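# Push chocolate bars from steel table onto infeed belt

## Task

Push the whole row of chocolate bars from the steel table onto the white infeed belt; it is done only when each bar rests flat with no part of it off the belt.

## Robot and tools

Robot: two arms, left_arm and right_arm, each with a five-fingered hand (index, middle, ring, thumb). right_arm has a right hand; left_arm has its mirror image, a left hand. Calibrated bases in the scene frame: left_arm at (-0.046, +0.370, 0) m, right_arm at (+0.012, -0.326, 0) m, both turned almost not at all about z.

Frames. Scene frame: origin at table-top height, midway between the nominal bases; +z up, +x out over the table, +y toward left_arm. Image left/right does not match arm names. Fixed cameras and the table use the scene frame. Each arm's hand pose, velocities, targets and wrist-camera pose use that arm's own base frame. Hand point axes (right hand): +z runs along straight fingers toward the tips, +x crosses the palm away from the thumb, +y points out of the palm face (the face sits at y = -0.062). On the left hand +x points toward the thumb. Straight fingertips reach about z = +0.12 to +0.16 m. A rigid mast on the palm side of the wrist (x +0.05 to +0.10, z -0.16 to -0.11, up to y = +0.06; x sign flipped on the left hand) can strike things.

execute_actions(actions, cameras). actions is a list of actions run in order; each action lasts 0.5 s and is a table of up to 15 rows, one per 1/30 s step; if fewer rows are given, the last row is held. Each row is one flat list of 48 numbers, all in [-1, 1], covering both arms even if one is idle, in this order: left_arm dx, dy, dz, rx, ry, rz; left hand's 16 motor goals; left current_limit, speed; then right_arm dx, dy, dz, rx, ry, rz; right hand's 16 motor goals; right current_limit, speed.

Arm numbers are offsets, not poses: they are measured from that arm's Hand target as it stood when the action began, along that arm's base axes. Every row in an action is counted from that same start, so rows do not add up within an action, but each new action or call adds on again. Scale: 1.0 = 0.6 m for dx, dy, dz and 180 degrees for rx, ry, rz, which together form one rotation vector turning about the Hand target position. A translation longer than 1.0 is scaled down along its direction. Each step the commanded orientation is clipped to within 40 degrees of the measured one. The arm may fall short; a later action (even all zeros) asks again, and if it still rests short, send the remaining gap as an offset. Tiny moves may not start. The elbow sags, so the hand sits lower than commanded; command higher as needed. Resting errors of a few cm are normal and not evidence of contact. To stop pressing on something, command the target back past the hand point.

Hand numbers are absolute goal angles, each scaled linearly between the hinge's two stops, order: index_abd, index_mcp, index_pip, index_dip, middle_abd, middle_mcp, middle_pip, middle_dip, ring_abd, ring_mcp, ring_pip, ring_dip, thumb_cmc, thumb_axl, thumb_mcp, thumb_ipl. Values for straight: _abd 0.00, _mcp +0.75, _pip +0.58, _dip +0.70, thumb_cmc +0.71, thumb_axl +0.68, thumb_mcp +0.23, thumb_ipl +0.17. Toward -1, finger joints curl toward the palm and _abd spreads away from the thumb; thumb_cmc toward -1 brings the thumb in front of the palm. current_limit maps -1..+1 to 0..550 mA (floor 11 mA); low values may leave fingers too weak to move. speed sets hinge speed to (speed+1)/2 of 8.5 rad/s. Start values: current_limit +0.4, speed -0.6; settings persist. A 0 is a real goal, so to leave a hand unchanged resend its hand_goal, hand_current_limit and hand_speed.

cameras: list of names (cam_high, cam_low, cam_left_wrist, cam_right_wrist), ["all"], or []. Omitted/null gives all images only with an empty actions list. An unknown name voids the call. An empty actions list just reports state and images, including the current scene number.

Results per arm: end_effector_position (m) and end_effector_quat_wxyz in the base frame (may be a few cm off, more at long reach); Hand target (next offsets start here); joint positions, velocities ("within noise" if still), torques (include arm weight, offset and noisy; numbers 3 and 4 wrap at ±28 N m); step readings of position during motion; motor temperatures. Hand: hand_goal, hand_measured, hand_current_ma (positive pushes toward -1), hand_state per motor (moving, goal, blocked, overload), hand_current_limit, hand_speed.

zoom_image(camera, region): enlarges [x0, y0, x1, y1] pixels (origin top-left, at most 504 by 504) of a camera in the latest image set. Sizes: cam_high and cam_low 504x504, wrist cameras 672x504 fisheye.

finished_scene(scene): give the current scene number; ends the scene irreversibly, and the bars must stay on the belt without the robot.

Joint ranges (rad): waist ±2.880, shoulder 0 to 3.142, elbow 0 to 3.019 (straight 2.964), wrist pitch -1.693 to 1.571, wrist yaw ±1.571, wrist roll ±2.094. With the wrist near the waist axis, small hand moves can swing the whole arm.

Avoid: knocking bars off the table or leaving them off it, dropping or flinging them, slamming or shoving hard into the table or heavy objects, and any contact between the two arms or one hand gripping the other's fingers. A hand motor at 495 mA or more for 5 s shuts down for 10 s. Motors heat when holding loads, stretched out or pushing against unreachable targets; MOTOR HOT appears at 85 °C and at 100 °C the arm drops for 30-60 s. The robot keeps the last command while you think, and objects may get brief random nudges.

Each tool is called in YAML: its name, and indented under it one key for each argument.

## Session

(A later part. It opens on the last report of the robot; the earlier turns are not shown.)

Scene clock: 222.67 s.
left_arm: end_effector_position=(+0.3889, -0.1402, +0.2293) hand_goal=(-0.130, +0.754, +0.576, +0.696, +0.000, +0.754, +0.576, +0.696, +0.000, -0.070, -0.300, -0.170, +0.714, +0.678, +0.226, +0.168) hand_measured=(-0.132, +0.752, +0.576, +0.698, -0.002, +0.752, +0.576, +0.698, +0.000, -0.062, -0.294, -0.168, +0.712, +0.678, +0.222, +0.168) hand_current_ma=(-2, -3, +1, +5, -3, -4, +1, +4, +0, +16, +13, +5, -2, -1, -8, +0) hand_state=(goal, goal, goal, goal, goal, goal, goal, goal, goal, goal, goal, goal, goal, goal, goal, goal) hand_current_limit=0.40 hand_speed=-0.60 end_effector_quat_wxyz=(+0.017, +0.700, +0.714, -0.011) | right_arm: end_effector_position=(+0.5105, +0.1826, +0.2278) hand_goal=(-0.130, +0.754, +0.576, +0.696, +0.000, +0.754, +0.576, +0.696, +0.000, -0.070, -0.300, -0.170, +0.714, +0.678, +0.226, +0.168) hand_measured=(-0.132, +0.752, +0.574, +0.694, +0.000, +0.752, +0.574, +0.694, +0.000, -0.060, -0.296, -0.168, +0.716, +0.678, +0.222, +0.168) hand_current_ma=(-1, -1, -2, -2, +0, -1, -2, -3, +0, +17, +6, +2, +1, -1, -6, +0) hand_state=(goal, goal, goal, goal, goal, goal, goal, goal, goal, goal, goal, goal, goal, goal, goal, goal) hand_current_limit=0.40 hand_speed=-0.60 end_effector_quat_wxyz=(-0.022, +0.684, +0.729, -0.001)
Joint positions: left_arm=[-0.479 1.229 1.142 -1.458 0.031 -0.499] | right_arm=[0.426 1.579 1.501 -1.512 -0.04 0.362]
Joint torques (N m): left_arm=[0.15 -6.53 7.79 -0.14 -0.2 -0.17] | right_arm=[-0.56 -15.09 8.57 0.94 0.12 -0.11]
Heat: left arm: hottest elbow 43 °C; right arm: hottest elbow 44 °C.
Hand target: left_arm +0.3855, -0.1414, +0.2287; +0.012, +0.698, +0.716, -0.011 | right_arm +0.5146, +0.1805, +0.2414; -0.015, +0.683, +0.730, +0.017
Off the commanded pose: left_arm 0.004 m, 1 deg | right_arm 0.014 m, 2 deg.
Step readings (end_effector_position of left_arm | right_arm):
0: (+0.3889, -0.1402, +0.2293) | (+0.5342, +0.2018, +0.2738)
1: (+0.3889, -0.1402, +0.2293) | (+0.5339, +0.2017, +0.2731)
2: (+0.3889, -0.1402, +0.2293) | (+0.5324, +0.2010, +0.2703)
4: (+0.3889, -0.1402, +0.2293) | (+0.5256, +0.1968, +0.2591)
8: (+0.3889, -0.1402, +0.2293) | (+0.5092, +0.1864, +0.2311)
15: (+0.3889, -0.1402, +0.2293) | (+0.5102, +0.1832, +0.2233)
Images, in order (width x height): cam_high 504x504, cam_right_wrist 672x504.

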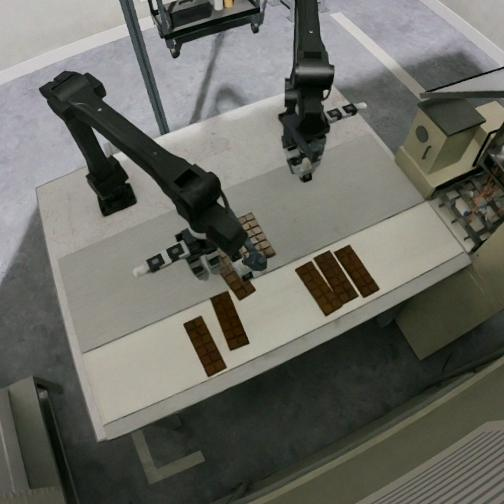

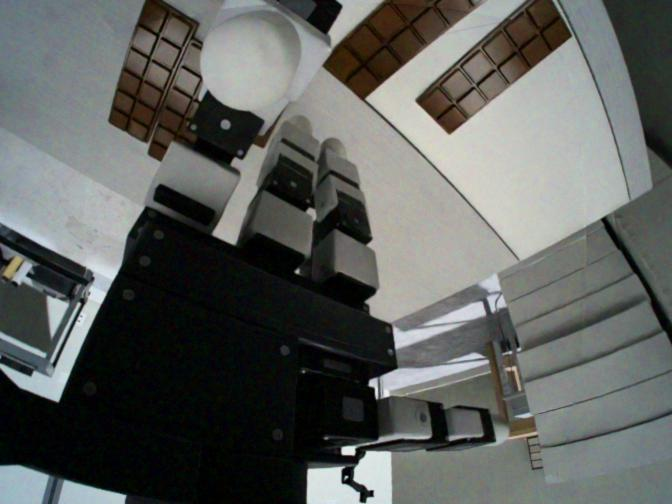

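execute_actions:
  actions:
    - [[0,0,0,0,0,0,-0.13,0.754,0.576,0.696,0,0.754,0.576,0.696,0,-0.07,-0.3,-0.17,0.714,0.678,0.226,0.168,0.4,-0.6,0.0,-0.005,-0.09,0,0,0,-0.13,0.754,0.576,0.696,0,0.754,0.576,0.696,0,-0.07,-0.3,-0.17,0.714,0.678,0.226,0.168,0.4,-0.6]]
  cameras: ["cam_right_wrist","cam_high"]

zoom_image:
  camera: "cam_right_wrist"
  region: [230, 50, 480, 230]

zoom_image:
  camera: "cam_high"
  region: [190, 265, 260, 325]

Scene clock: 226.90 s.
left_arm: end_effector_position=(+0.3889, -0.1402, +0.2293) hand_goal=(-0.130, +0.754, +0.576, +0.696, +0.000, +0.754, +0.576, +0.696, +0.000, -0.070, -0.300, -0.170, +0.714, +0.678, +0.226, +0.168) hand_measured=(-0.132, +0.752, +0.576, +0.698, -0.002, +0.752, +0.576, +0.698, +0.000, -0.062, -0.294, -0.168, +0.712, +0.678, +0.222, +0.168) hand_current_ma=(-2, -3, +1, +5, -3, -4, +1, +4, +0, +16, +13, +5, -2, -1, -8, +0) hand_state=(goal, goal, goal, goal, goal, goal, goal, goal, goal, goal, goal, goal, goal, goal, goal, goal) hand_current_limit=0.40 hand_speed=-0.60 end_effector_quat_wxyz=(+0.017, +0.700, +0.714, -0.011) | right_arm: end_effector_position=(+0.5076, +0.1791, +0.1792) hand_goal=(-0.130, +0.754, +0.576, +0.696, +0.000, +0.754, +0.576, +0.696, +0.000, -0.070, -0.300, -0.170, +0.714, +0.678, +0.226, +0.168) hand_measured=(-0.132, +0.752, +0.574, +0.694, +0.000, +0.752, +0.574, +0.694, +0.000, -0.060, -0.296, -0.168, +0.714, +0.678, +0.222, +0.168) hand_current_ma=(-1, -1, -2, -2, +0, -1, -2, -3, +0, +17, +6, +2, +1, -1, -6, +0) hand_state=(goal, goal, goal, goal, goal, goal, goal, goal, goal, goal, goal, goal, goal, goal, goal, goal) hand_current_limit=0.40 hand_speed=-0.60 end_effector_quat_wxyz=(-0.021, +0.683, +0.730, +0.003)
Joint positions: left_arm=[-0.479 1.229 1.142 -1.458 0.031 -0.499] | right_arm=[0.421 1.581 1.372 -1.373 -0.04 0.355]
Joint torques (N m): left_arm=[0.15 -6.53 7.79 -0.16 -0.2 -0.17] | right_arm=[-0.56 -13.92 8.64 1.02 0.1 -0.11]
Heat: left arm: hottest elbow 43 °C; right arm: hottest elbow 44 °C.
Hand target: left_arm +0.3855, -0.1414, +0.2287; +0.012, +0.698, +0.716, -0.011 | right_arm +0.5144, +0.1776, +0.1873; -0.015, +0.683, +0.730, +0.017
Off the commanded pose: left_arm 0.004 m, 1 deg | right_arm 0.011 m, 2 deg.
Step readings (end_effector_position of left_arm | right_arm):
0: (+0.3889, -0.1402, +0.2293) | (+0.5105, +0.1826, +0.2278)
1: (+0.3889, -0.1402, +0.2293) | (+0.5104, +0.1826, +0.2273)
2: (+0.3889, -0.1402, +0.2293) | (+0.5110, +0.1829, +0.2253)
4: (+0.3889, -0.1402, +0.2293) | (+0.5119, +0.1827, +0.2169)
8: (+0.3889, -0.1402, +0.2293) | (+0.5060, +0.1786, +0.1900)
15: (+0.3889, -0.1402, +0.2293) | (+0.5069, +0.1787, +0.1790)
Images, in order (width x height): cam_high 504x504, cam_right_wrist 672x504.

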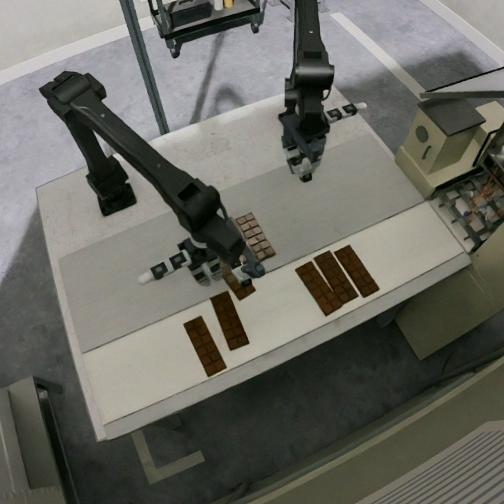

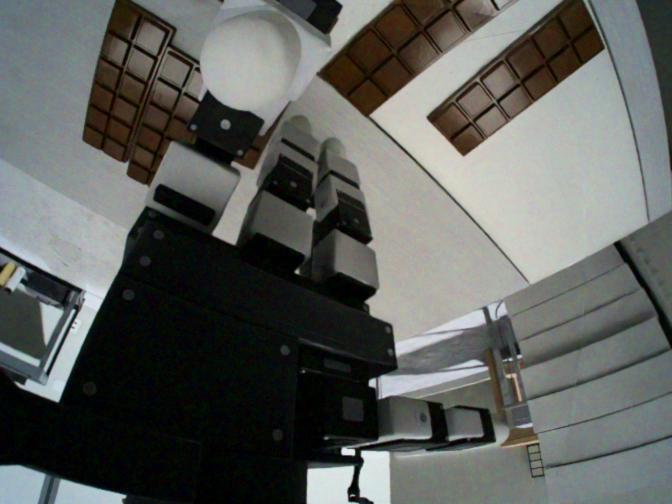

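Scaled by 2.016 from the camera's 672x504 image, which has a finer 960x720 frame.

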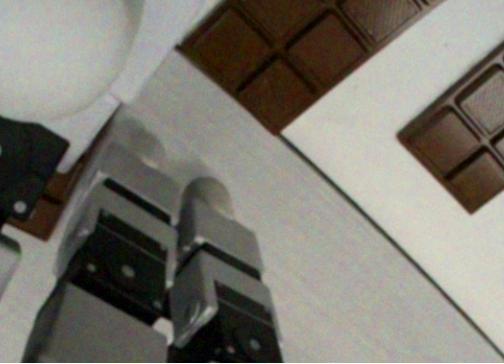

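Scaled by 7.200 from the camera's 504x504 image, which has a finer 720x720 frame.

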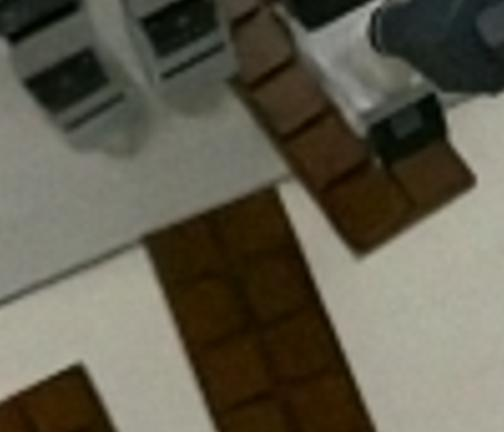

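execute_actions:
  actions:
    - [[0,0,0,0,0,0,-0.13,0.754,0.576,0.696,0,0.754,0.576,0.696,0,-0.07,-0.3,-0.17,0.714,0.678,0.226,0.168,0.4,-0.6,0.01,0.004,-0.026,0,0,0,-0.13,0.754,0.576,0.696,0,0.754,0.576,0.696,0,-0.07,-0.3,-0.17,0.714,0.678,0.226,0.168,0.4,-0.6]]
    - [[0,0,0,0,0,0,-0.13,0.754,0.576,0.696,0,0.754,0.576,0.696,0,-0.07,-0.3,-0.17,0.714,0.678,0.226,0.168,0.4,-0.6,0.045,0.003,0.015,0,0,0,-0.13,0.754,0.576,0.696,0,0.754,0.576,0.696,0,-0.07,-0.3,-0.17,0.714,0.678,0.226,0.168,0.4,-0.6]]
  cameras: ["cam_right_wrist","cam_high"]

zoom_image:
  camera: "cam_right_wrist"
  region: [230, 50, 480, 230]

zoom_image:
  camera: "cam_high"
  region: [190, 265, 260, 325]

Scene clock: 229.30 s.
left_arm: end_effector_position=(+0.3889, -0.1402, +0.2293) hand_goal=(-0.130, +0.754, +0.576, +0.696, +0.000, +0.754, +0.576, +0.696, +0.000, -0.070, -0.300, -0.170, +0.714, +0.678, +0.226, +0.168) hand_measured=(-0.132, +0.752, +0.576, +0.698, -0.002, +0.752, +0.576, +0.698, +0.000, -0.062, -0.294, -0.168, +0.712, +0.678, +0.222, +0.168) hand_current_ma=(-2, -3, +1, +5, -3, -4, +1, +4, +0, +16, +13, +5, -2, -1, -8, +0) hand_state=(goal, goal, goal, goal, goal, goal, goal, goal, goal, goal, goal, goal, goal, goal, goal, goal) hand_current_limit=0.40 hand_speed=-0.60 end_effector_quat_wxyz=(+0.017, +0.700, +0.714, -0.011) | right_arm: end_effector_position=(+0.5309, +0.1801, +0.1632) hand_goal=(-0.130, +0.754, +0.576, +0.696, +0.000, +0.754, +0.576, +0.696, +0.000, -0.070, -0.300, -0.170, +0.714, +0.678, +0.226, +0.168) hand_measured=(-0.132, +0.754, +0.576, +0.694, -0.004, +0.754, +0.578, +0.698, +0.000, -0.060, -0.296, -0.168, +0.714, +0.678, +0.222, +0.168) hand_current_ma=(-1, +0, +0, -1, -5, +1, +3, +1, +0, +17, +6, +2, +1, -1, -6, +0) hand_state=(goal, goal, goal, goal, goal, goal, goal, goal, goal, goal, goal, goal, goal, goal, goal, goal) hand_current_limit=0.40 hand_speed=-0.60 end_effector_quat_wxyz=(-0.022, +0.683, +0.730, +0.003)
Joint positions: left_arm=[-0.479 1.229 1.142 -1.458 0.031 -0.499] | right_arm=[0.403 1.646 1.41 -1.347 -0.043 0.337]
Joint torques (N m): left_arm=[0.15 -6.53 7.79 -0.16 -0.19 -0.17] | right_arm=[-0.44 -13.22 12.11 0.13 0.21 -0.11]
Heat: left arm: hottest elbow 43 °C; right arm: hottest elbow 44 °C.
Hand target: left_arm +0.3855, -0.1414, +0.2287; +0.012, +0.698, +0.716, -0.011 | right_arm +0.5474, +0.1819, +0.1806; -0.015, +0.683, +0.730, +0.017
Off the commanded pose: left_arm 0.004 m, 1 deg | right_arm 0.024 m, 2 deg.
Step readings (end_effector_position of left_arm | right_arm):
0: (+0.3889, -0.1402, +0.2293) | (+0.5076, +0.1791, +0.1792)
1: (+0.3889, -0.1402, +0.2293) | (+0.5077, +0.1791, +0.1792)
2: (+0.3889, -0.1402, +0.2293) | (+0.5083, +0.1794, +0.1794)
4: (+0.3889, -0.1402, +0.2293) | (+0.5108, +0.1803, +0.1795)
8: (+0.3889, -0.1402, +0.2293) | (+0.5139, +0.1817, +0.1774)
15: (+0.3889, -0.1402, +0.2293) | (+0.5143, +0.1817, +0.1707)
16: (+0.3889, -0.1402, +0.2293) | (+0.5143, +0.1817, +0.1703)
17: (+0.3889, -0.1402, +0.2293) | (+0.5147, +0.1810, +0.1695)
19: (+0.3889, -0.1402, +0.2293) | (+0.5168, +0.1807, +0.1672)
23: (+0.3889, -0.1402, +0.2293) | (+0.5265, +0.1795, +0.1638)
30: (+0.3889, -0.1402, +0.2293) | (+0.5313, +0.1801, +0.1633)
Images, in order (width x height): cam_high 504x504, cam_right_wrist 672x504.

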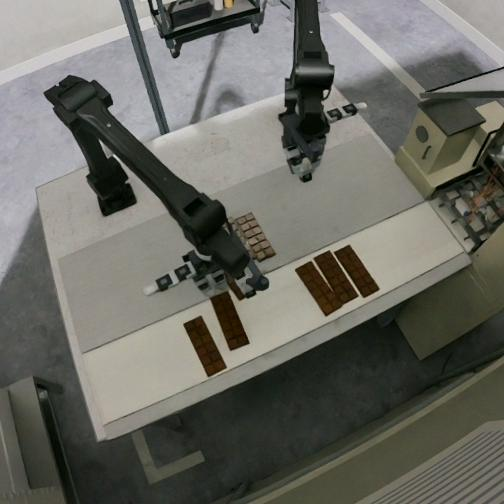

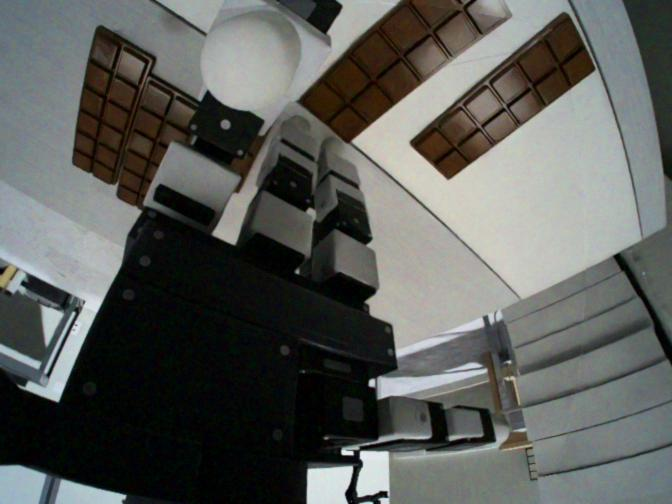

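Scaled by 2.016 from the camera's 672x504 image, which has a finer 960x720 frame.

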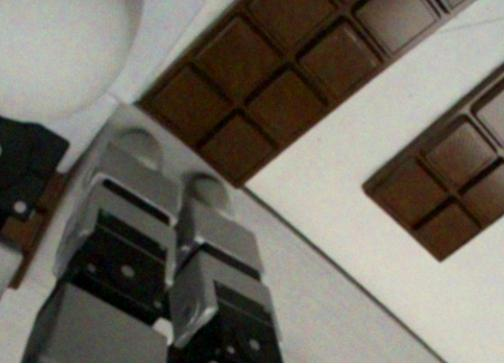

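Scaled by 7.200 from the camera's 504x504 image, which has a finer 720x720 frame.

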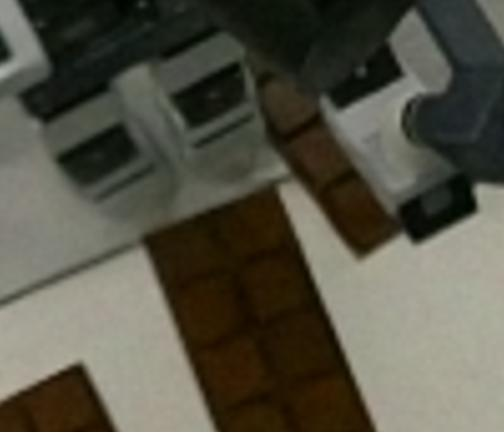

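execute_actions:
  actions:
    - [[0,0,0,0,0,0,-0.13,0.754,0.576,0.696,0,0.754,0.576,0.696,0,-0.07,-0.3,-0.17,0.714,0.678,0.226,0.168,0.4,-0.6,0.035,0.002,0.004,0,0,0,-0.13,0.754,0.576,0.696,0,0.754,0.576,0.696,0,-0.07,-0.3,-0.17,0.714,0.678,0.226,0.168,0.4,-0.6]]
    - [[0,0,0,0,0,0,-0.13,0.754,0.576,0.696,0,0.754,0.576,0.696,0,-0.07,-0.3,-0.17,0.714,0.678,0.226,0.168,0.4,-0.6,0.025,0.002,0.002,0,0,0,-0.13,0.754,0.576,0.696,0,0.754,0.576,0.696,0,-0.07,-0.3,-0.17,0.714,0.678,0.226,0.168,0.4,-0.6]]
  cameras: ["cam_right_wrist","cam_high"]

zoom_image:
  camera: "cam_right_wrist"
  region: [230, 50, 480, 230]

zoom_image:
  camera: "cam_high"
  region: [190, 275, 290, 375]

Scene clock: 231.30 s.
left_arm: end_effector_position=(+0.3889, -0.1402, +0.2293) hand_goal=(-0.130, +0.754, +0.576, +0.696, +0.000, +0.754, +0.576, +0.696, +0.000, -0.070, -0.300, -0.170, +0.714, +0.678, +0.226, +0.168) hand_measured=(-0.132, +0.752, +0.576, +0.698, -0.002, +0.752, +0.576, +0.698, +0.000, -0.062, -0.294, -0.168, +0.712, +0.678, +0.222, +0.168) hand_current_ma=(-2, -3, +1, +5, -3, -4, +1, +4, +0, +16, +13, +5, -2, -1, -8, +0) hand_state=(goal, goal, goal, goal, goal, goal, goal, goal, goal, goal, goal, goal, goal, goal, goal, goal) hand_current_limit=0.40 hand_speed=-0.60 end_effector_quat_wxyz=(+0.017, +0.700, +0.714, -0.011) | right_arm: end_effector_position=(+0.5662, +0.1826, +0.1657) hand_goal=(-0.130, +0.754, +0.576, +0.696, +0.000, +0.754, +0.576, +0.696, +0.000, -0.070, -0.300, -0.170, +0.714, +0.678, +0.226, +0.168) hand_measured=(-0.132, +0.764, +0.582, +0.698, -0.004, +0.754, +0.578, +0.698, +0.000, -0.060, -0.296, -0.168, +0.714, +0.678, +0.222, +0.168) hand_current_ma=(-1, +15, +8, +1, -3, +0, +2, +1, +0, +17, +6, +2, +1, -1, -6, +0) hand_state=(goal, goal, goal, goal, goal, goal, goal, goal, goal, goal, goal, goal, goal, goal, goal, goal) hand_current_limit=0.40 hand_speed=-0.60 end_effector_quat_wxyz=(-0.023, +0.684, +0.729, +0.001)
Joint positions: left_arm=[-0.479 1.229 1.142 -1.458 0.031 -0.499] | right_arm=[0.381 1.734 1.531 -1.387 -0.043 0.316]
Joint torques (N m): left_arm=[0.09 -6.53 7.79 -0.14 -0.2 -0.17] | right_arm=[-0.32 -14.86 12.27 0.28 0.17 -0.13]
Heat: left arm: hottest elbow 43 °C; right arm: hottest elbow 45 °C.
Hand target: left_arm +0.3855, -0.1414, +0.2287; +0.012, +0.698, +0.716, -0.011 | right_arm +0.5834, +0.1842, +0.1843; -0.015, +0.683, +0.730, +0.017
Off the commanded pose: left_arm 0.004 m, 1 deg | right_arm 0.026 m, 2 deg.
Step readings (end_effector_position of left_arm | right_arm):
0: (+0.3889, -0.1402, +0.2293) | (+0.5310, +0.1801, +0.1632)
1: (+0.3889, -0.1402, +0.2293) | (+0.5314, +0.1801, +0.1638)
2: (+0.3889, -0.1402, +0.2293) | (+0.5320, +0.1799, +0.1641)
4: (+0.3889, -0.1402, +0.2293) | (+0.5368, +0.1796, +0.1645)
8: (+0.3889, -0.1402, +0.2293) | (+0.5479, +0.1816, +0.1649)
15: (+0.3889, -0.1402, +0.2293) | (+0.5511, +0.1811, +0.1651)
16: (+0.3889, -0.1402, +0.2293) | (+0.5514, +0.1810, +0.1652)
17: (+0.3889, -0.1402, +0.2293) | (+0.5517, +0.1812, +0.1652)
19: (+0.3889, -0.1402, +0.2293) | (+0.5548, +0.1819, +0.1654)
23: (+0.3889, -0.1402, +0.2293) | (+0.5636, +0.1828, +0.1655)
30: (+0.3889, -0.1402, +0.2293) | (+0.5662, +0.1826, +0.1657)
Images, in order (width x height): cam_high 504x504, cam_right_wrist 672x504.

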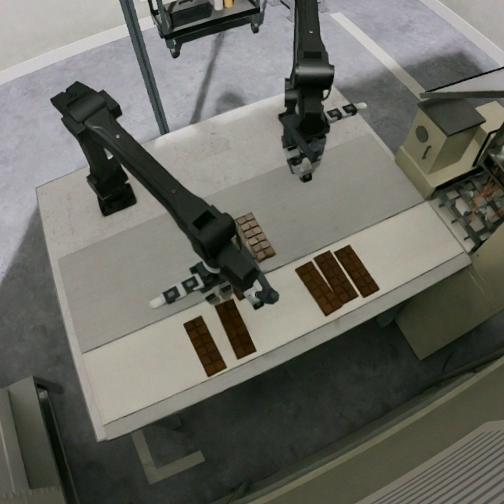

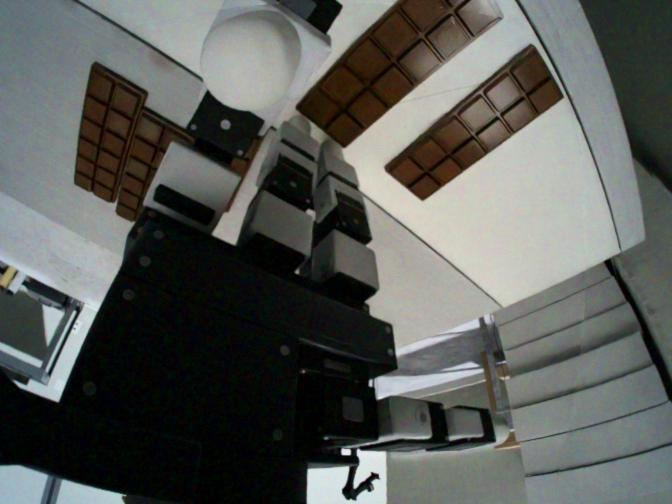

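Scaled by 2.016 from the camera's 672x504 image, which has a finer 960x720 frame.

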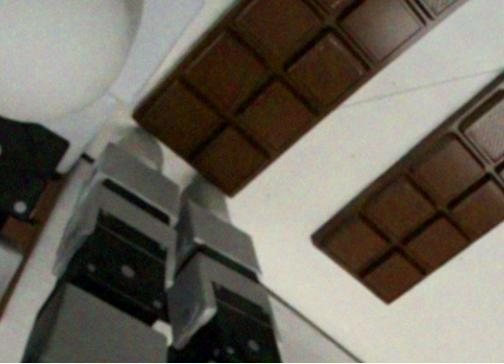

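Scaled by 5.040 from the camera's 504x504 image, which has a finer 720x720 frame.

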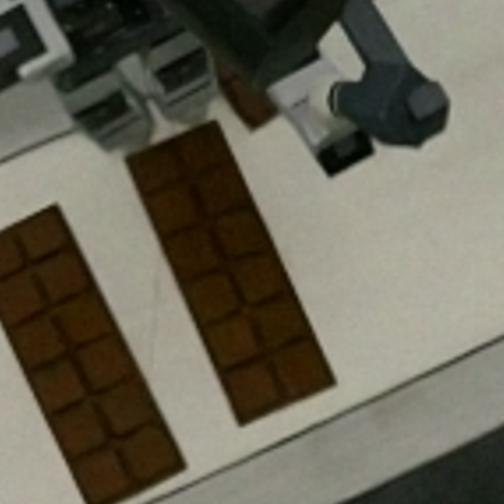

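execute_actions:
  actions:
    - [[0,0,0,0,0,0,-0.13,0.754,0.576,0.696,0,0.754,0.576,0.696,0,-0.07,-0.3,-0.17,0.714,0.678,0.226,0.168,0.4,-0.6,-0.05,0.0,0.01,0,0,0,-0.13,0.754,0.576,0.696,0,0.754,0.576,0.696,0,-0.07,-0.3,-0.17,0.714,0.678,0.226,0.168,0.4,-0.6]]
    - [[0,0,0,0,0,0,-0.13,0.754,0.576,0.696,0,0.754,0.576,0.696,0,-0.07,-0.3,-0.17,0.714,0.678,0.226,0.168,0.4,-0.6,-0.05,0.0,0.1,0,0,0,-0.13,0.754,0.576,0.696,0,0.754,0.576,0.696,0,-0.07,-0.3,-0.17,0.714,0.678,0.226,0.168,0.4,-0.6]]
    - [[0,0,0,0,0,0,-0.13,0.754,0.576,0.696,0,0.754,0.576,0.696,0,-0.07,-0.3,-0.17,0.714,0.678,0.226,0.168,0.4,-0.6,-0.15,0.035,0.03,0,0.0,0,-0.13,0.754,0.576,0.696,0,0.754,0.576,0.696,0,-0.07,-0.3,-0.17,0.714,0.678,0.226,0.168,0.4,-0.6]]
    - [[0,0,0,0,0,0,-0.13,0.754,0.576,0.696,0,0.754,0.576,0.696,0,-0.07,-0.3,-0.17,0.714,0.678,0.226,0.168,0.4,-0.6,-0.09,0.035,-0.04,0,0.0,0.028,-0.13,0.754,0.576,0.696,0,0.754,0.576,0.696,0,-0.07,-0.3,-0.17,0.714,0.678,0.226,0.168,0.4,-0.6]]
  cameras: ["cam_right_wrist","cam_high"]

zoom_image:
  camera: "cam_right_wrist"
  region: [230, 50, 480, 230]

zoom_image:
  camera: "cam_high"
  region: [170, 200, 300, 320]

Scene clock: 235.53 s.
left_arm: end_effector_position=(+0.3889, -0.1402, +0.2293) hand_goal=(-0.130, +0.754, +0.576, +0.696, +0.000, +0.754, +0.576, +0.696, +0.000, -0.070, -0.300, -0.170, +0.714, +0.678, +0.226, +0.168) hand_measured=(-0.132, +0.752, +0.576, +0.698, -0.002, +0.752, +0.576, +0.698, +0.000, -0.062, -0.294, -0.168, +0.712, +0.678, +0.222, +0.168) hand_current_ma=(-2, -3, +1, +5, -3, -4, +1, +4, +0, +16, +13, +5, -2, -1, -8, +0) hand_state=(goal, goal, goal, goal, goal, goal, goal, goal, goal, goal, goal, goal, goal, goal, goal, goal) hand_current_limit=0.40 hand_speed=-0.60 end_effector_quat_wxyz=(+0.017, +0.700, +0.714, -0.011) | right_arm: end_effector_position=(+0.3773, +0.2242, +0.2351) hand_goal=(-0.130, +0.754, +0.576, +0.696, +0.000, +0.754, +0.576, +0.696, +0.000, -0.070, -0.300, -0.170, +0.714, +0.678, +0.226, +0.168) hand_measured=(-0.130, +0.752, +0.578, +0.698, -0.002, +0.752, +0.578, +0.698, +0.000, -0.060, -0.296, -0.168, +0.714, +0.678, +0.222, +0.168) hand_current_ma=(-1, -2, +1, +1, -2, -2, +1, +1, +0, +16, +6, +2, +0, -1, -6, +0) hand_state=(goal, goal, goal, goal, goal, goal, goal, goal, goal, goal, goal, goal, goal, goal, goal, goal) hand_current_limit=0.40 hand_speed=-0.60 end_effector_quat_wxyz=(-0.021, +0.648, +0.762, +0.000)
Joint positions: left_arm=[-0.479 1.229 1.142 -1.458 0.031 -0.499] | right_arm=[0.66 1.318 1.243 -1.504 -0.04 0.498]
Joint torques (N m): left_arm=[0.09 -6.53 7.79 -0.16 -0.2 -0.17] | right_arm=[0.38 -10.11 8.64 1.02 0.23 0.09]
Heat: left arm: hottest elbow 43 °C; right arm: hottest elbow 45 °C.
Hand target: left_arm +0.3855, -0.1414, +0.2287; +0.012, +0.698, +0.716, -0.011 | right_arm +0.3795, +0.2262, +0.2444; -0.016, +0.650, +0.759, +0.016
Off the commanded pose: left_arm 0.004 m, 1 deg | right_arm 0.010 m, 2 deg.
Step readings (end_effector_position of left_arm | right_arm):
0: (+0.3889, -0.1402, +0.2293) | (+0.5662, +0.1827, +0.1657)
1: (+0.3889, -0.1402, +0.2293) | (+0.5662, +0.1827, +0.1657)
2: (+0.3889, -0.1402, +0.2293) | (+0.5662, +0.1827, +0.1657)
4: (+0.3889, -0.1402, +0.2293) | (+0.5657, +0.1825, +0.1665)
8: (+0.3889, -0.1402, +0.2293) | (+0.5597, +0.1803, +0.1696)
15: (+0.3889, -0.1402, +0.2293) | (+0.5564, +0.1804, +0.1791)
16: (+0.3889, -0.1402, +0.2293) | (+0.5562, +0.1805, +0.1797)
17: (+0.3889, -0.1402, +0.2293) | (+0.5540, +0.1805, +0.1805)
19: (+0.3889, -0.1402, +0.2293) | (+0.5455, +0.1787, +0.1838)
23: (+0.3889, -0.1402, +0.2293) | (+0.5280, +0.1774, +0.2037)
30: (+0.3889, -0.1402, +0.2293) | (+0.5155, +0.1776, +0.2305)
31: (+0.3889, -0.1402, +0.2293) | (+0.5150, +0.1779, +0.2304)
32: (+0.3889, -0.1402, +0.2293) | (+0.5124, +0.1807, +0.2301)
34: (+0.3889, -0.1402, +0.2293) | (+0.5000, +0.1824, +0.2286)
38: (+0.3889, -0.1402, +0.2293) | (+0.4587, +0.1968, +0.2377)
45: (+0.3889, -0.1402, +0.2293) | (+0.4351, +0.2092, +0.2693)
46: (+0.3889, -0.1402, +0.2293) | (+0.4348, +0.2083, +0.2694)
47: (+0.3889, -0.1402, +0.2293) | (+0.4319, +0.2085, +0.2668)
49: (+0.3889, -0.1402, +0.2293) | (+0.4208, +0.2078, +0.2553)
53: (+0.3889, -0.1402, +0.2293) | (+0.3878, +0.2150, +0.2313)
60: (+0.3889, -0.1402, +0.2293) | (+0.3773, +0.2250, +0.2330)
Images, in order (width x height): cam_high 504x504, cam_right_wrist 672x504.

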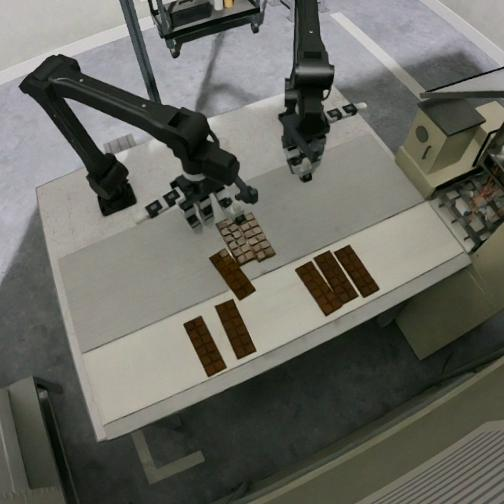

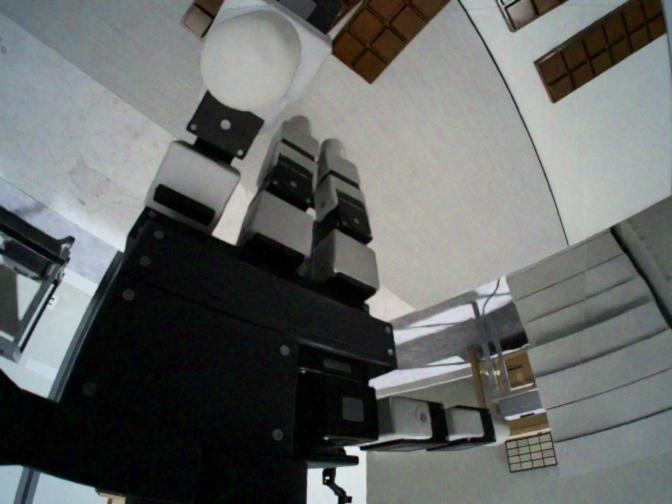

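Scaled by 2.016 from the camera's 672x504 image, which has a finer 960x720 frame.

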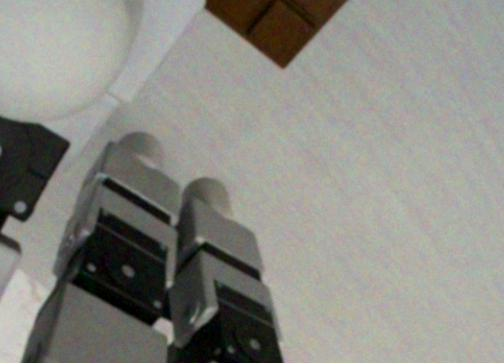

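Scaled by 3.877 from the camera's 504x504 image, which has a finer 720x720 frame.

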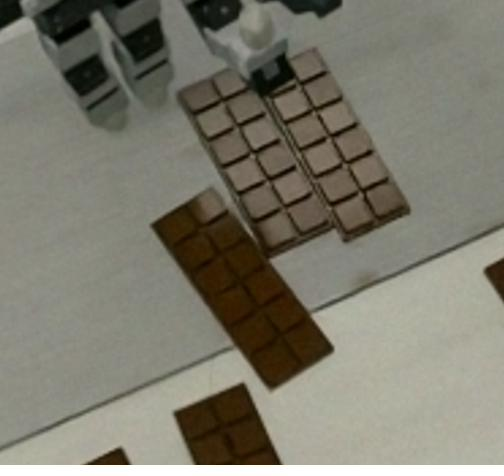

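execute_actions:
  actions:
    - [[0,0,0,0,0,0,-0.13,0.754,0.576,0.696,0,0.754,0.576,0.696,0,-0.07,-0.3,-0.17,0.714,0.678,0.226,0.168,0.4,-0.6,0.0,0.018,-0.06,0,0,0.045,-0.13,0.754,0.576,0.696,0,0.754,0.576,0.696,0,-0.07,-0.3,-0.17,0.714,0.678,0.226,0.168,0.4,-0.6]]
  cameras: ["cam_right_wrist","cam_high"]

zoom_image:
  camera: "cam_right_wrist"
  region: [230, 50, 480, 230]

zoom_image:
  camera: "cam_high"
  region: [170, 200, 300, 320]

Scene clock: 240.97 s.
left_arm: end_effector_position=(+0.3889, -0.1402, +0.2293) hand_goal=(-0.130, +0.754, +0.576, +0.696, +0.000, +0.754, +0.576, +0.696, +0.000, -0.070, -0.300, -0.170, +0.714, +0.678, +0.226, +0.168) hand_measured=(-0.132, +0.752, +0.576, +0.698, -0.002, +0.752, +0.576, +0.698, +0.000, -0.062, -0.294, -0.168, +0.712, +0.678, +0.222, +0.168) hand_current_ma=(-2, -3, +1, +5, -3, -4, +1, +4, +0, +16, +13, +5, -2, -1, -8, +0) hand_state=(goal, goal, goal, goal, goal, goal, goal, goal, goal, goal, goal, goal, goal, goal, goal, goal) hand_current_limit=0.40 hand_speed=-0.60 end_effector_quat_wxyz=(+0.017, +0.700, +0.714, -0.011) | right_arm: end_effector_position=(+0.3752, +0.2332, +0.2041) hand_goal=(-0.130, +0.754, +0.576, +0.696, +0.000, +0.754, +0.576, +0.696, +0.000, -0.070, -0.300, -0.170, +0.714, +0.678, +0.226, +0.168) hand_measured=(-0.130, +0.752, +0.578, +0.698, -0.002, +0.752, +0.578, +0.698, +0.000, -0.060, -0.296, -0.168, +0.714, +0.678, +0.222, +0.168) hand_current_ma=(-1, -2, +1, +1, -2, -2, +1, +1, +0, +16, +6, +2, +0, -1, -6, +0) hand_state=(goal, goal, goal, goal, goal, goal, goal, goal, goal, goal, goal, goal, goal, goal, goal, goal) hand_current_limit=0.40 hand_speed=-0.60 end_effector_quat_wxyz=(-0.019, +0.599, +0.801, +0.004)
Joint positions: left_arm=[-0.479 1.229 1.142 -1.458 0.031 -0.499] | right_arm=[0.66 1.315 1.157 -1.414 -0.04 0.373]
Joint torques (N m): left_arm=[0.09 -6.53 7.79 -0.16 -0.2 -0.17] | right_arm=[-0.03 -9 8.59 1.03 0.09 -0.13]
Heat: left arm: hottest elbow 43 °C; right arm: hottest elbow 44 °C.
Hand target: left_arm +0.3855, -0.1414, +0.2287; +0.012, +0.698, +0.716, -0.011 | right_arm +0.3795, +0.2369, +0.2083; -0.017, +0.595, +0.803, +0.015
Off the commanded pose: left_arm 0.004 m, 1 deg | right_arm 0.007 m, 1 deg.
Step readings (end_effector_position of left_arm | right_arm):
0: (+0.3889, -0.1402, +0.2293) | (+0.3773, +0.2242, +0.2351)
1: (+0.3889, -0.1402, +0.2293) | (+0.3772, +0.2242, +0.2348)
2: (+0.3889, -0.1402, +0.2293) | (+0.3778, +0.2250, +0.2335)
4: (+0.3889, -0.1402, +0.2293) | (+0.3786, +0.2273, +0.2273)
8: (+0.3889, -0.1402, +0.2293) | (+0.3742, +0.2279, +0.2082)
15: (+0.3889, -0.1402, +0.2293) | (+0.3749, +0.2317, +0.2039)
Images, in order (width x height): cam_high 504x504, cam_right_wrist 672x504.

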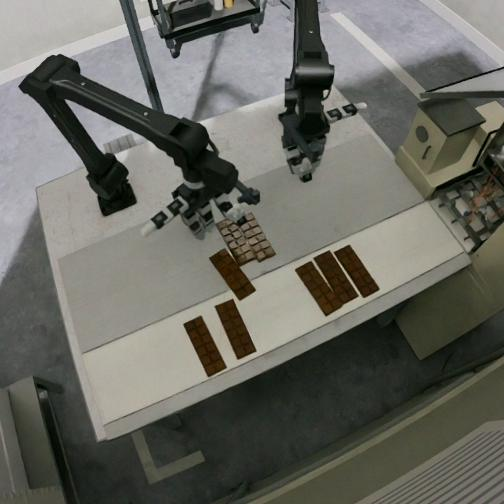

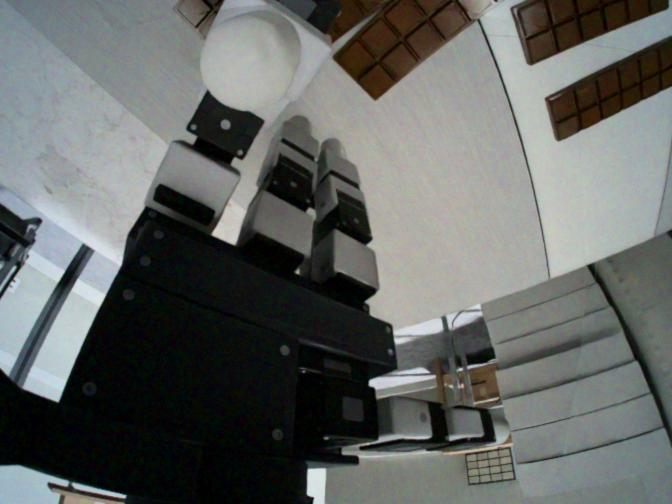

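Scaled by 2.016 from the camera's 672x504 image, which has a finer 960x720 frame.

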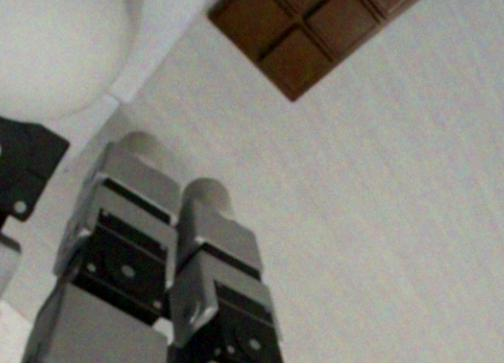

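Scaled by 3.877 from the camera's 504x504 image, which has a finer 720x720 frame.

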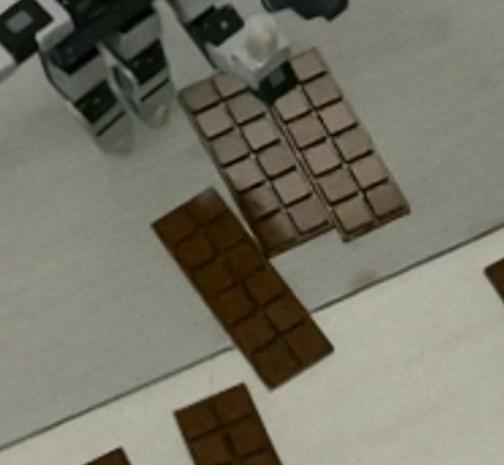

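execute_actions:
  actions:
    - [[0,0,0,0,0,0,-0.13,0.754,0.576,0.696,0,0.754,0.576,0.696,0,-0.07,-0.3,-0.17,0.714,0.678,0.226,0.168,0.4,-0.6,0.015,-0.011,-0.05,0,0,-0.028,-0.13,0.754,0.576,0.696,0,0.754,0.576,0.696,0,-0.07,-0.3,-0.17,0.714,0.678,0.226,0.168,0.4,-0.6]]
  cameras: ["cam_right_wrist","cam_high"]

zoom_image:
  camera: "cam_right_wrist"
  region: [230, 50, 480, 230]

zoom_image:
  camera: "cam_high"
  region: [170, 200, 300, 320]

Scene clock: 243.67 s.
left_arm: end_effector_position=(+0.3889, -0.1402, +0.2293) hand_goal=(-0.130, +0.754, +0.576, +0.696, +0.000, +0.754, +0.576, +0.696, +0.000, -0.070, -0.300, -0.170, +0.714, +0.678, +0.226, +0.168) hand_measured=(-0.132, +0.752, +0.576, +0.698, -0.002, +0.752, +0.576, +0.698, +0.000, -0.062, -0.294, -0.168, +0.712, +0.678, +0.222, +0.168) hand_current_ma=(-2, -3, +1, +5, -3, -4, +1, +4, +0, +16, +13, +5, -2, -1, -8, +0) hand_state=(goal, goal, goal, goal, goal, goal, goal, goal, goal, goal, goal, goal, goal, goal, goal, goal) hand_current_limit=0.40 hand_speed=-0.60 end_effector_quat_wxyz=(+0.017, +0.700, +0.714, -0.011) | right_arm: end_effector_position=(+0.3821, +0.2316, +0.1741) hand_goal=(-0.130, +0.754, +0.576, +0.696, +0.000, +0.754, +0.576, +0.696, +0.000, -0.070, -0.300, -0.170, +0.714, +0.678, +0.226, +0.168) hand_measured=(-0.130, +0.752, +0.578, +0.698, -0.002, +0.752, +0.578, +0.698, +0.000, -0.060, -0.296, -0.168, +0.714, +0.678, +0.222, +0.168) hand_current_ma=(-1, -2, +1, +1, -2, -2, +1, +1, +0, +16, +6, +2, +0, -1, -6, +0) hand_state=(goal, goal, goal, goal, goal, goal, goal, goal, goal, goal, goal, goal, goal, goal, goal, goal) hand_current_limit=0.40 hand_speed=-0.60 end_effector_quat_wxyz=(-0.019, +0.623, +0.782, +0.005)
Joint positions: left_arm=[-0.479 1.229 1.142 -1.458 0.031 -0.499] | right_arm=[0.656 1.35 1.109 -1.329 -0.04 0.429]
Joint torques (N m): left_arm=[0.09 -6.53 7.79 -0.16 -0.2 -0.17] | right_arm=[-0.5 -9.93 8.47 1.03 0.14 0.07]
Heat: left arm: hottest elbow 43 °C; right arm: hottest elbow 44 °C.
Hand target: left_arm +0.3855, -0.1414, +0.2287; +0.012, +0.698, +0.716, -0.011 | right_arm +0.3886, +0.2304, +0.1784; -0.016, +0.630, +0.776, +0.016
Off the commanded pose: left_arm 0.004 m, 1 deg | right_arm 0.008 m, 2 deg.
Step readings (end_effector_position of left_arm | right_arm):
0: (+0.3889, -0.1402, +0.2293) | (+0.3752, +0.2332, +0.2041)
1: (+0.3889, -0.1402, +0.2293) | (+0.3754, +0.2333, +0.2042)
2: (+0.3889, -0.1402, +0.2293) | (+0.3761, +0.2338, +0.2033)
4: (+0.3889, -0.1402, +0.2293) | (+0.3785, +0.2347, +0.1999)
8: (+0.3889, -0.1402, +0.2293) | (+0.3802, +0.2330, +0.1846)
15: (+0.3889, -0.1402, +0.2293) | (+0.3817, +0.2318, +0.1740)
Images, in order (width x height): cam_high 504x504, cam_right_wrist 672x504.

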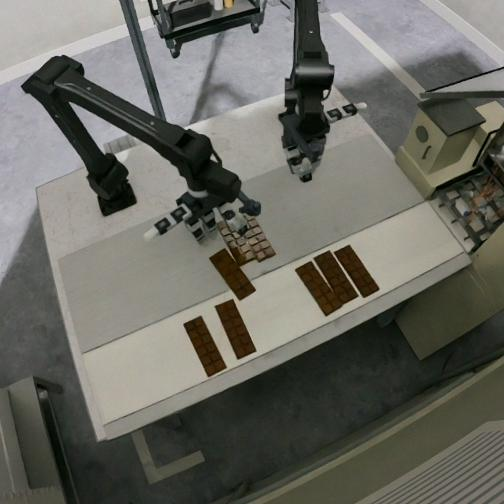

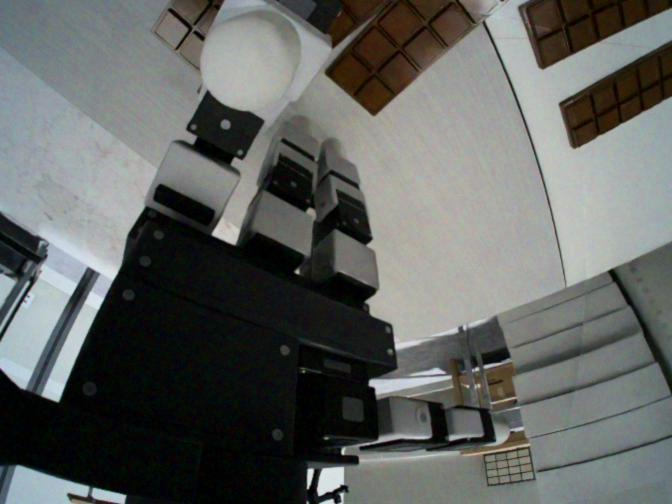

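Scaled by 2.016 from the camera's 672x504 image, which has a finer 960x720 frame.

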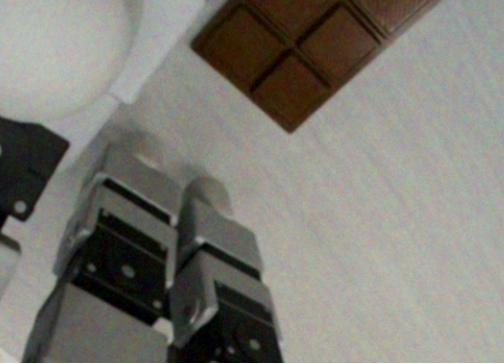

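Scaled by 3.877 from the camera's 504x504 image, which has a finer 720x720 frame.

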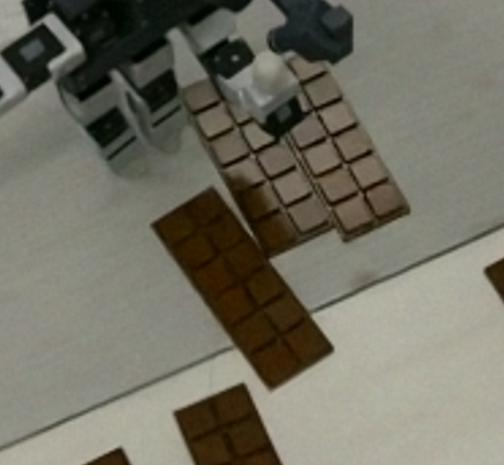

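execute_actions:
  actions:
    - [[0,0,0,0,0,0,-0.13,0.754,0.576,0.696,0,0.754,0.576,0.696,0,-0.07,-0.3,-0.17,0.714,0.678,0.226,0.168,0.4,-0.6,0.035,0.010,-0.008,0,0,0,-0.13,0.754,0.576,0.696,0,0.754,0.576,0.696,0,-0.07,-0.3,-0.17,0.714,0.678,0.226,0.168,0.4,-0.6]]
  cameras: ["cam_right_wrist","cam_high"]

zoom_image:
  camera: "cam_right_wrist"
  region: [230, 50, 480, 230]

zoom_image:
  camera: "cam_high"
  region: [170, 200, 300, 320]

Scene clock: 246.07 s.
left_arm: end_effector_position=(+0.3889, -0.1402, +0.2293) hand_goal=(-0.130, +0.754, +0.576, +0.696, +0.000, +0.754, +0.576, +0.696, +0.000, -0.070, -0.300, -0.170, +0.714, +0.678, +0.226, +0.168) hand_measured=(-0.132, +0.752, +0.576, +0.698, -0.002, +0.752, +0.576, +0.698, +0.000, -0.062, -0.294, -0.168, +0.712, +0.678, +0.222, +0.168) hand_current_ma=(-2, -3, +1, +5, -3, -4, +1, +4, +0, +16, +13, +5, -2, -1, -8, +0) hand_state=(goal, goal, goal, goal, goal, goal, goal, goal, goal, goal, goal, goal, goal, goal, goal, goal) hand_current_limit=0.40 hand_speed=-0.60 end_effector_quat_wxyz=(+0.017, +0.700, +0.714, -0.011) | right_arm: end_effector_position=(+0.3932, +0.2283, +0.1591) hand_goal=(-0.130, +0.754, +0.576, +0.696, +0.000, +0.754, +0.576, +0.696, +0.000, -0.070, -0.300, -0.170, +0.714, +0.678, +0.226, +0.168) hand_measured=(-0.130, +0.752, +0.578, +0.698, -0.002, +0.756, +0.578, +0.698, +0.000, -0.060, -0.296, -0.168, +0.714, +0.678, +0.222, +0.168) hand_current_ma=(-1, -1, +1, +1, -2, +1, +3, +2, +0, +17, +6, +2, +0, -1, -7, +0) hand_state=(goal, goal, goal, goal, goal, goal, goal, goal, goal, goal, goal, goal, goal, goal, goal, goal) hand_current_limit=0.40 hand_speed=-0.60 end_effector_quat_wxyz=(-0.022, +0.631, +0.776, -0.005)
Joint positions: left_arm=[-0.479 1.229 1.142 -1.458 0.031 -0.499] | right_arm=[0.635 1.394 1.115 -1.312 -0.04 0.429]
Joint torques (N m): left_arm=[0.09 -6.53 7.79 -0.14 -0.2 -0.17] | right_arm=[-0.38 -9.11 11.12 0.87 0.17 -0.12]
Heat: left arm: hottest elbow 43 °C; right arm: hottest elbow 44 °C.
Hand target: left_arm +0.3855, -0.1414, +0.2287; +0.012, +0.698, +0.716, -0.011 | right_arm +0.4095, +0.2364, +0.1737; -0.016, +0.630, +0.776, +0.016
Off the commanded pose: left_arm 0.004 m, 1 deg | right_arm 0.023 m, 2 deg.
Step readings (end_effector_position of left_arm | right_arm):
0: (+0.3889, -0.1402, +0.2293) | (+0.3821, +0.2316, +0.1741)
1: (+0.3889, -0.1402, +0.2293) | (+0.3821, +0.2316, +0.1741)
2: (+0.3889, -0.1402, +0.2293) | (+0.3824, +0.2314, +0.1739)
4: (+0.3889, -0.1402, +0.2293) | (+0.3846, +0.2305, +0.1714)
8: (+0.3889, -0.1402, +0.2293) | (+0.3896, +0.2274, +0.1600)
15: (+0.3889, -0.1402, +0.2293) | (+0.3932, +0.2282, +0.1591)
Images, in order (width x height): cam_high 504x504, cam_right_wrist 672x504.

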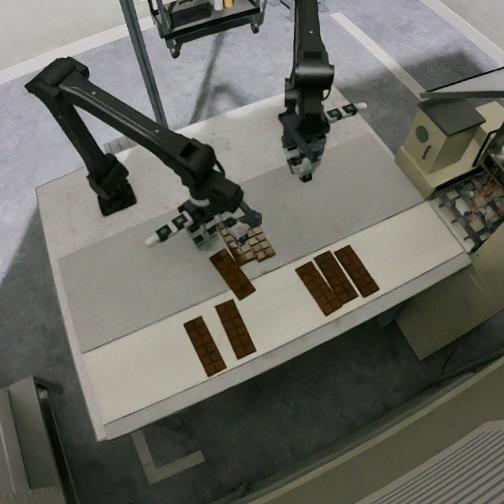

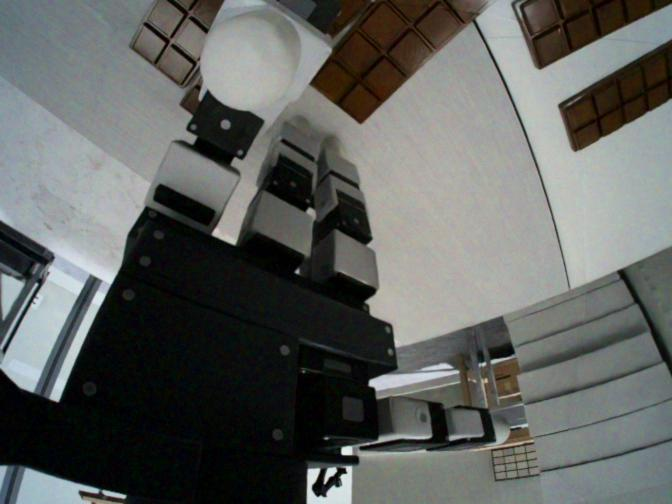

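Scaled by 2.016 from the camera's 672x504 image, which has a finer 960x720 frame.

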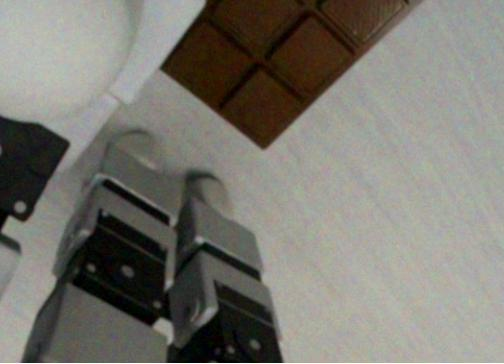

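Scaled by 3.877 from the camera's 504x504 image, which has a finer 720x720 frame.

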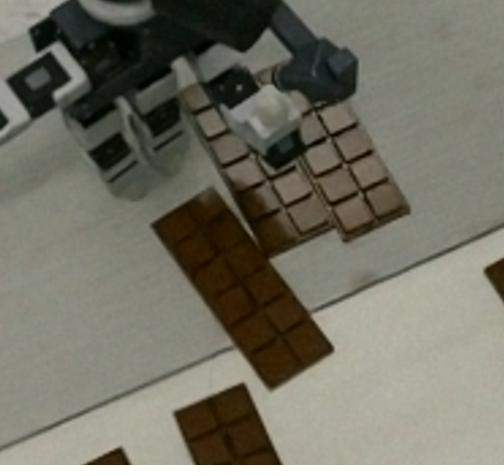

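execute_actions:
  actions:
    - [[0,0,0,0,0,0,-0.13,0.754,0.576,0.696,0,0.754,0.576,0.696,0,-0.07,-0.3,-0.17,0.714,0.678,0.226,0.168,0.4,-0.6,0.05,0.016,0.006,0,0,0,-0.13,0.754,0.576,0.696,0,0.754,0.576,0.696,0,-0.07,-0.3,-0.17,0.714,0.678,0.226,0.168,0.4,-0.6]]
  cameras: ["cam_right_wrist","cam_high"]

zoom_image:
  camera: "cam_right_wrist"
  region: [230, 50, 480, 230]

zoom_image:
  camera: "cam_high"
  region: [170, 200, 300, 320]

Scene clock: 247.53 s.
left_arm: end_effector_position=(+0.3889, -0.1402, +0.2293) hand_goal=(-0.130, +0.754, +0.576, +0.696, +0.000, +0.754, +0.576, +0.696, +0.000, -0.070, -0.300, -0.170, +0.714, +0.678, +0.226, +0.168) hand_measured=(-0.132, +0.752, +0.576, +0.698, -0.002, +0.752, +0.576, +0.698, +0.000, -0.062, -0.294, -0.168, +0.712, +0.678, +0.222, +0.168) hand_current_ma=(-2, -3, +1, +5, -3, -4, +1, +4, +0, +16, +13, +5, -2, -1, -8, +0) hand_state=(goal, goal, goal, goal, goal, goal, goal, goal, goal, goal, goal, goal, goal, goal, goal, goal) hand_current_limit=0.40 hand_speed=-0.60 end_effector_quat_wxyz=(+0.017, +0.700, +0.714, -0.011) | right_arm: end_effector_position=(+0.4188, +0.2374, +0.1589) hand_goal=(-0.130, +0.754, +0.576, +0.696, +0.000, +0.754, +0.576, +0.696, +0.000, -0.070, -0.300, -0.170, +0.714, +0.678, +0.226, +0.168) hand_measured=(-0.130, +0.764, +0.584, +0.700, +0.006, +0.788, +0.602, +0.710, +0.000, -0.060, -0.296, -0.168, +0.714, +0.678, +0.222, +0.168) hand_current_ma=(+0, +15, +12, +5, +6, +88, +56, +23, +0, +17, +6, +2, +0, -1, -7, +0) hand_state=(goal, goal, goal, goal, goal, blocked, blocked, goal, goal, goal, goal, goal, goal, goal, goal, goal) hand_current_limit=0.40 hand_speed=-0.60 end_effector_quat_wxyz=(-0.023, +0.631, +0.776, -0.006)
Joint positions: left_arm=[-0.479 1.229 1.142 -1.458 0.031 -0.499] | right_arm=[0.615 1.463 1.187 -1.319 -0.042 0.408]
Joint torques (N m): left_arm=[0.09 -6.53 7.79 -0.16 -0.2 -0.17] | right_arm=[-0.67 -10.05 12.19 0.58 0.22 -0.13]
Heat: left arm: hottest elbow 43 °C; right arm: hottest elbow 44 °C.
Hand target: left_arm +0.3855, -0.1414, +0.2287; +0.012, +0.698, +0.716, -0.011 | right_arm +0.4395, +0.2461, +0.1773; -0.016, +0.630, +0.776, +0.016
Off the commanded pose: left_arm 0.004 m, 1 deg | right_arm 0.029 m, 3 deg.
Step readings (end_effector_position of left_arm | right_arm):
0: (+0.3889, -0.1402, +0.2293) | (+0.3932, +0.2283, +0.1591)
1: (+0.3889, -0.1402, +0.2293) | (+0.3933, +0.2283, +0.1590)
2: (+0.3889, -0.1402, +0.2293) | (+0.3944, +0.2284, +0.1591)
4: (+0.3889, -0.1402, +0.2293) | (+0.4005, +0.2297, +0.1593)
8: (+0.3889, -0.1402, +0.2293) | (+0.4151, +0.2359, +0.1589)
15: (+0.3889, -0.1402, +0.2293) | (+0.4182, +0.2369, +0.1588)
Images, in order (width x height): cam_high 504x504, cam_right_wrist 672x504.

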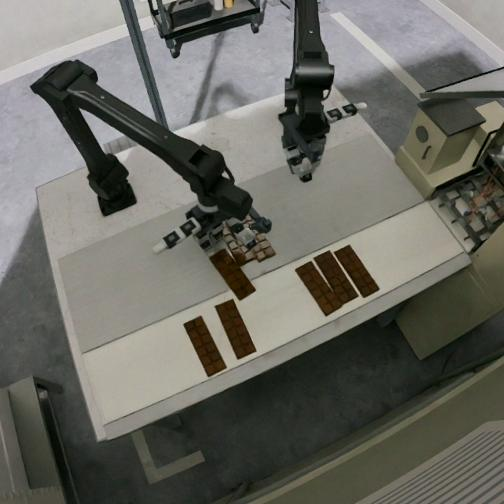

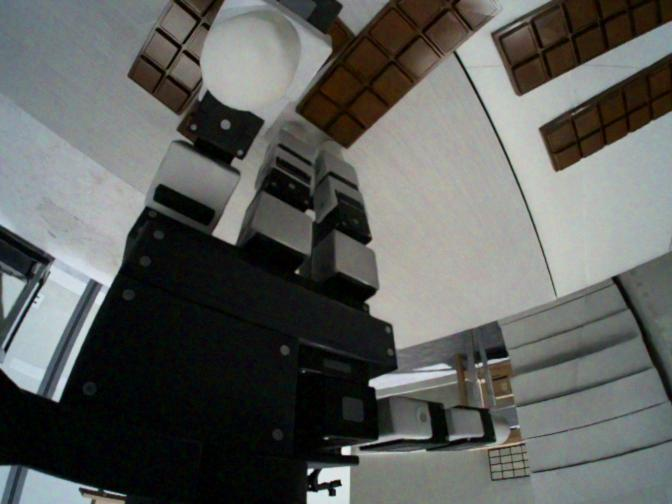

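Scaled by 2.016 from the camera's 672x504 image, which has a finer 960x720 frame.

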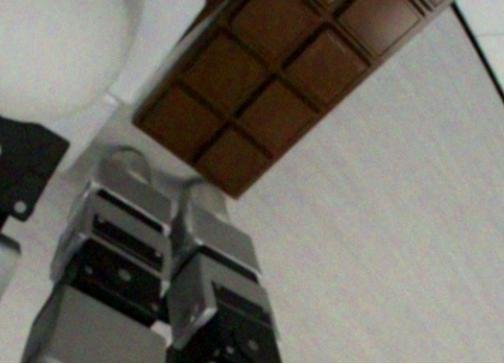

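Scaled by 3.877 from the camera's 504x504 image, which has a finer 720x720 frame.

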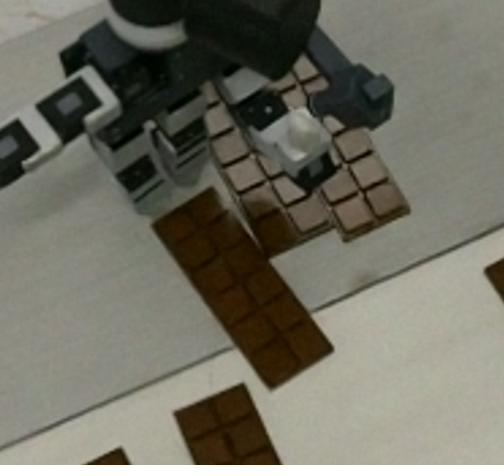

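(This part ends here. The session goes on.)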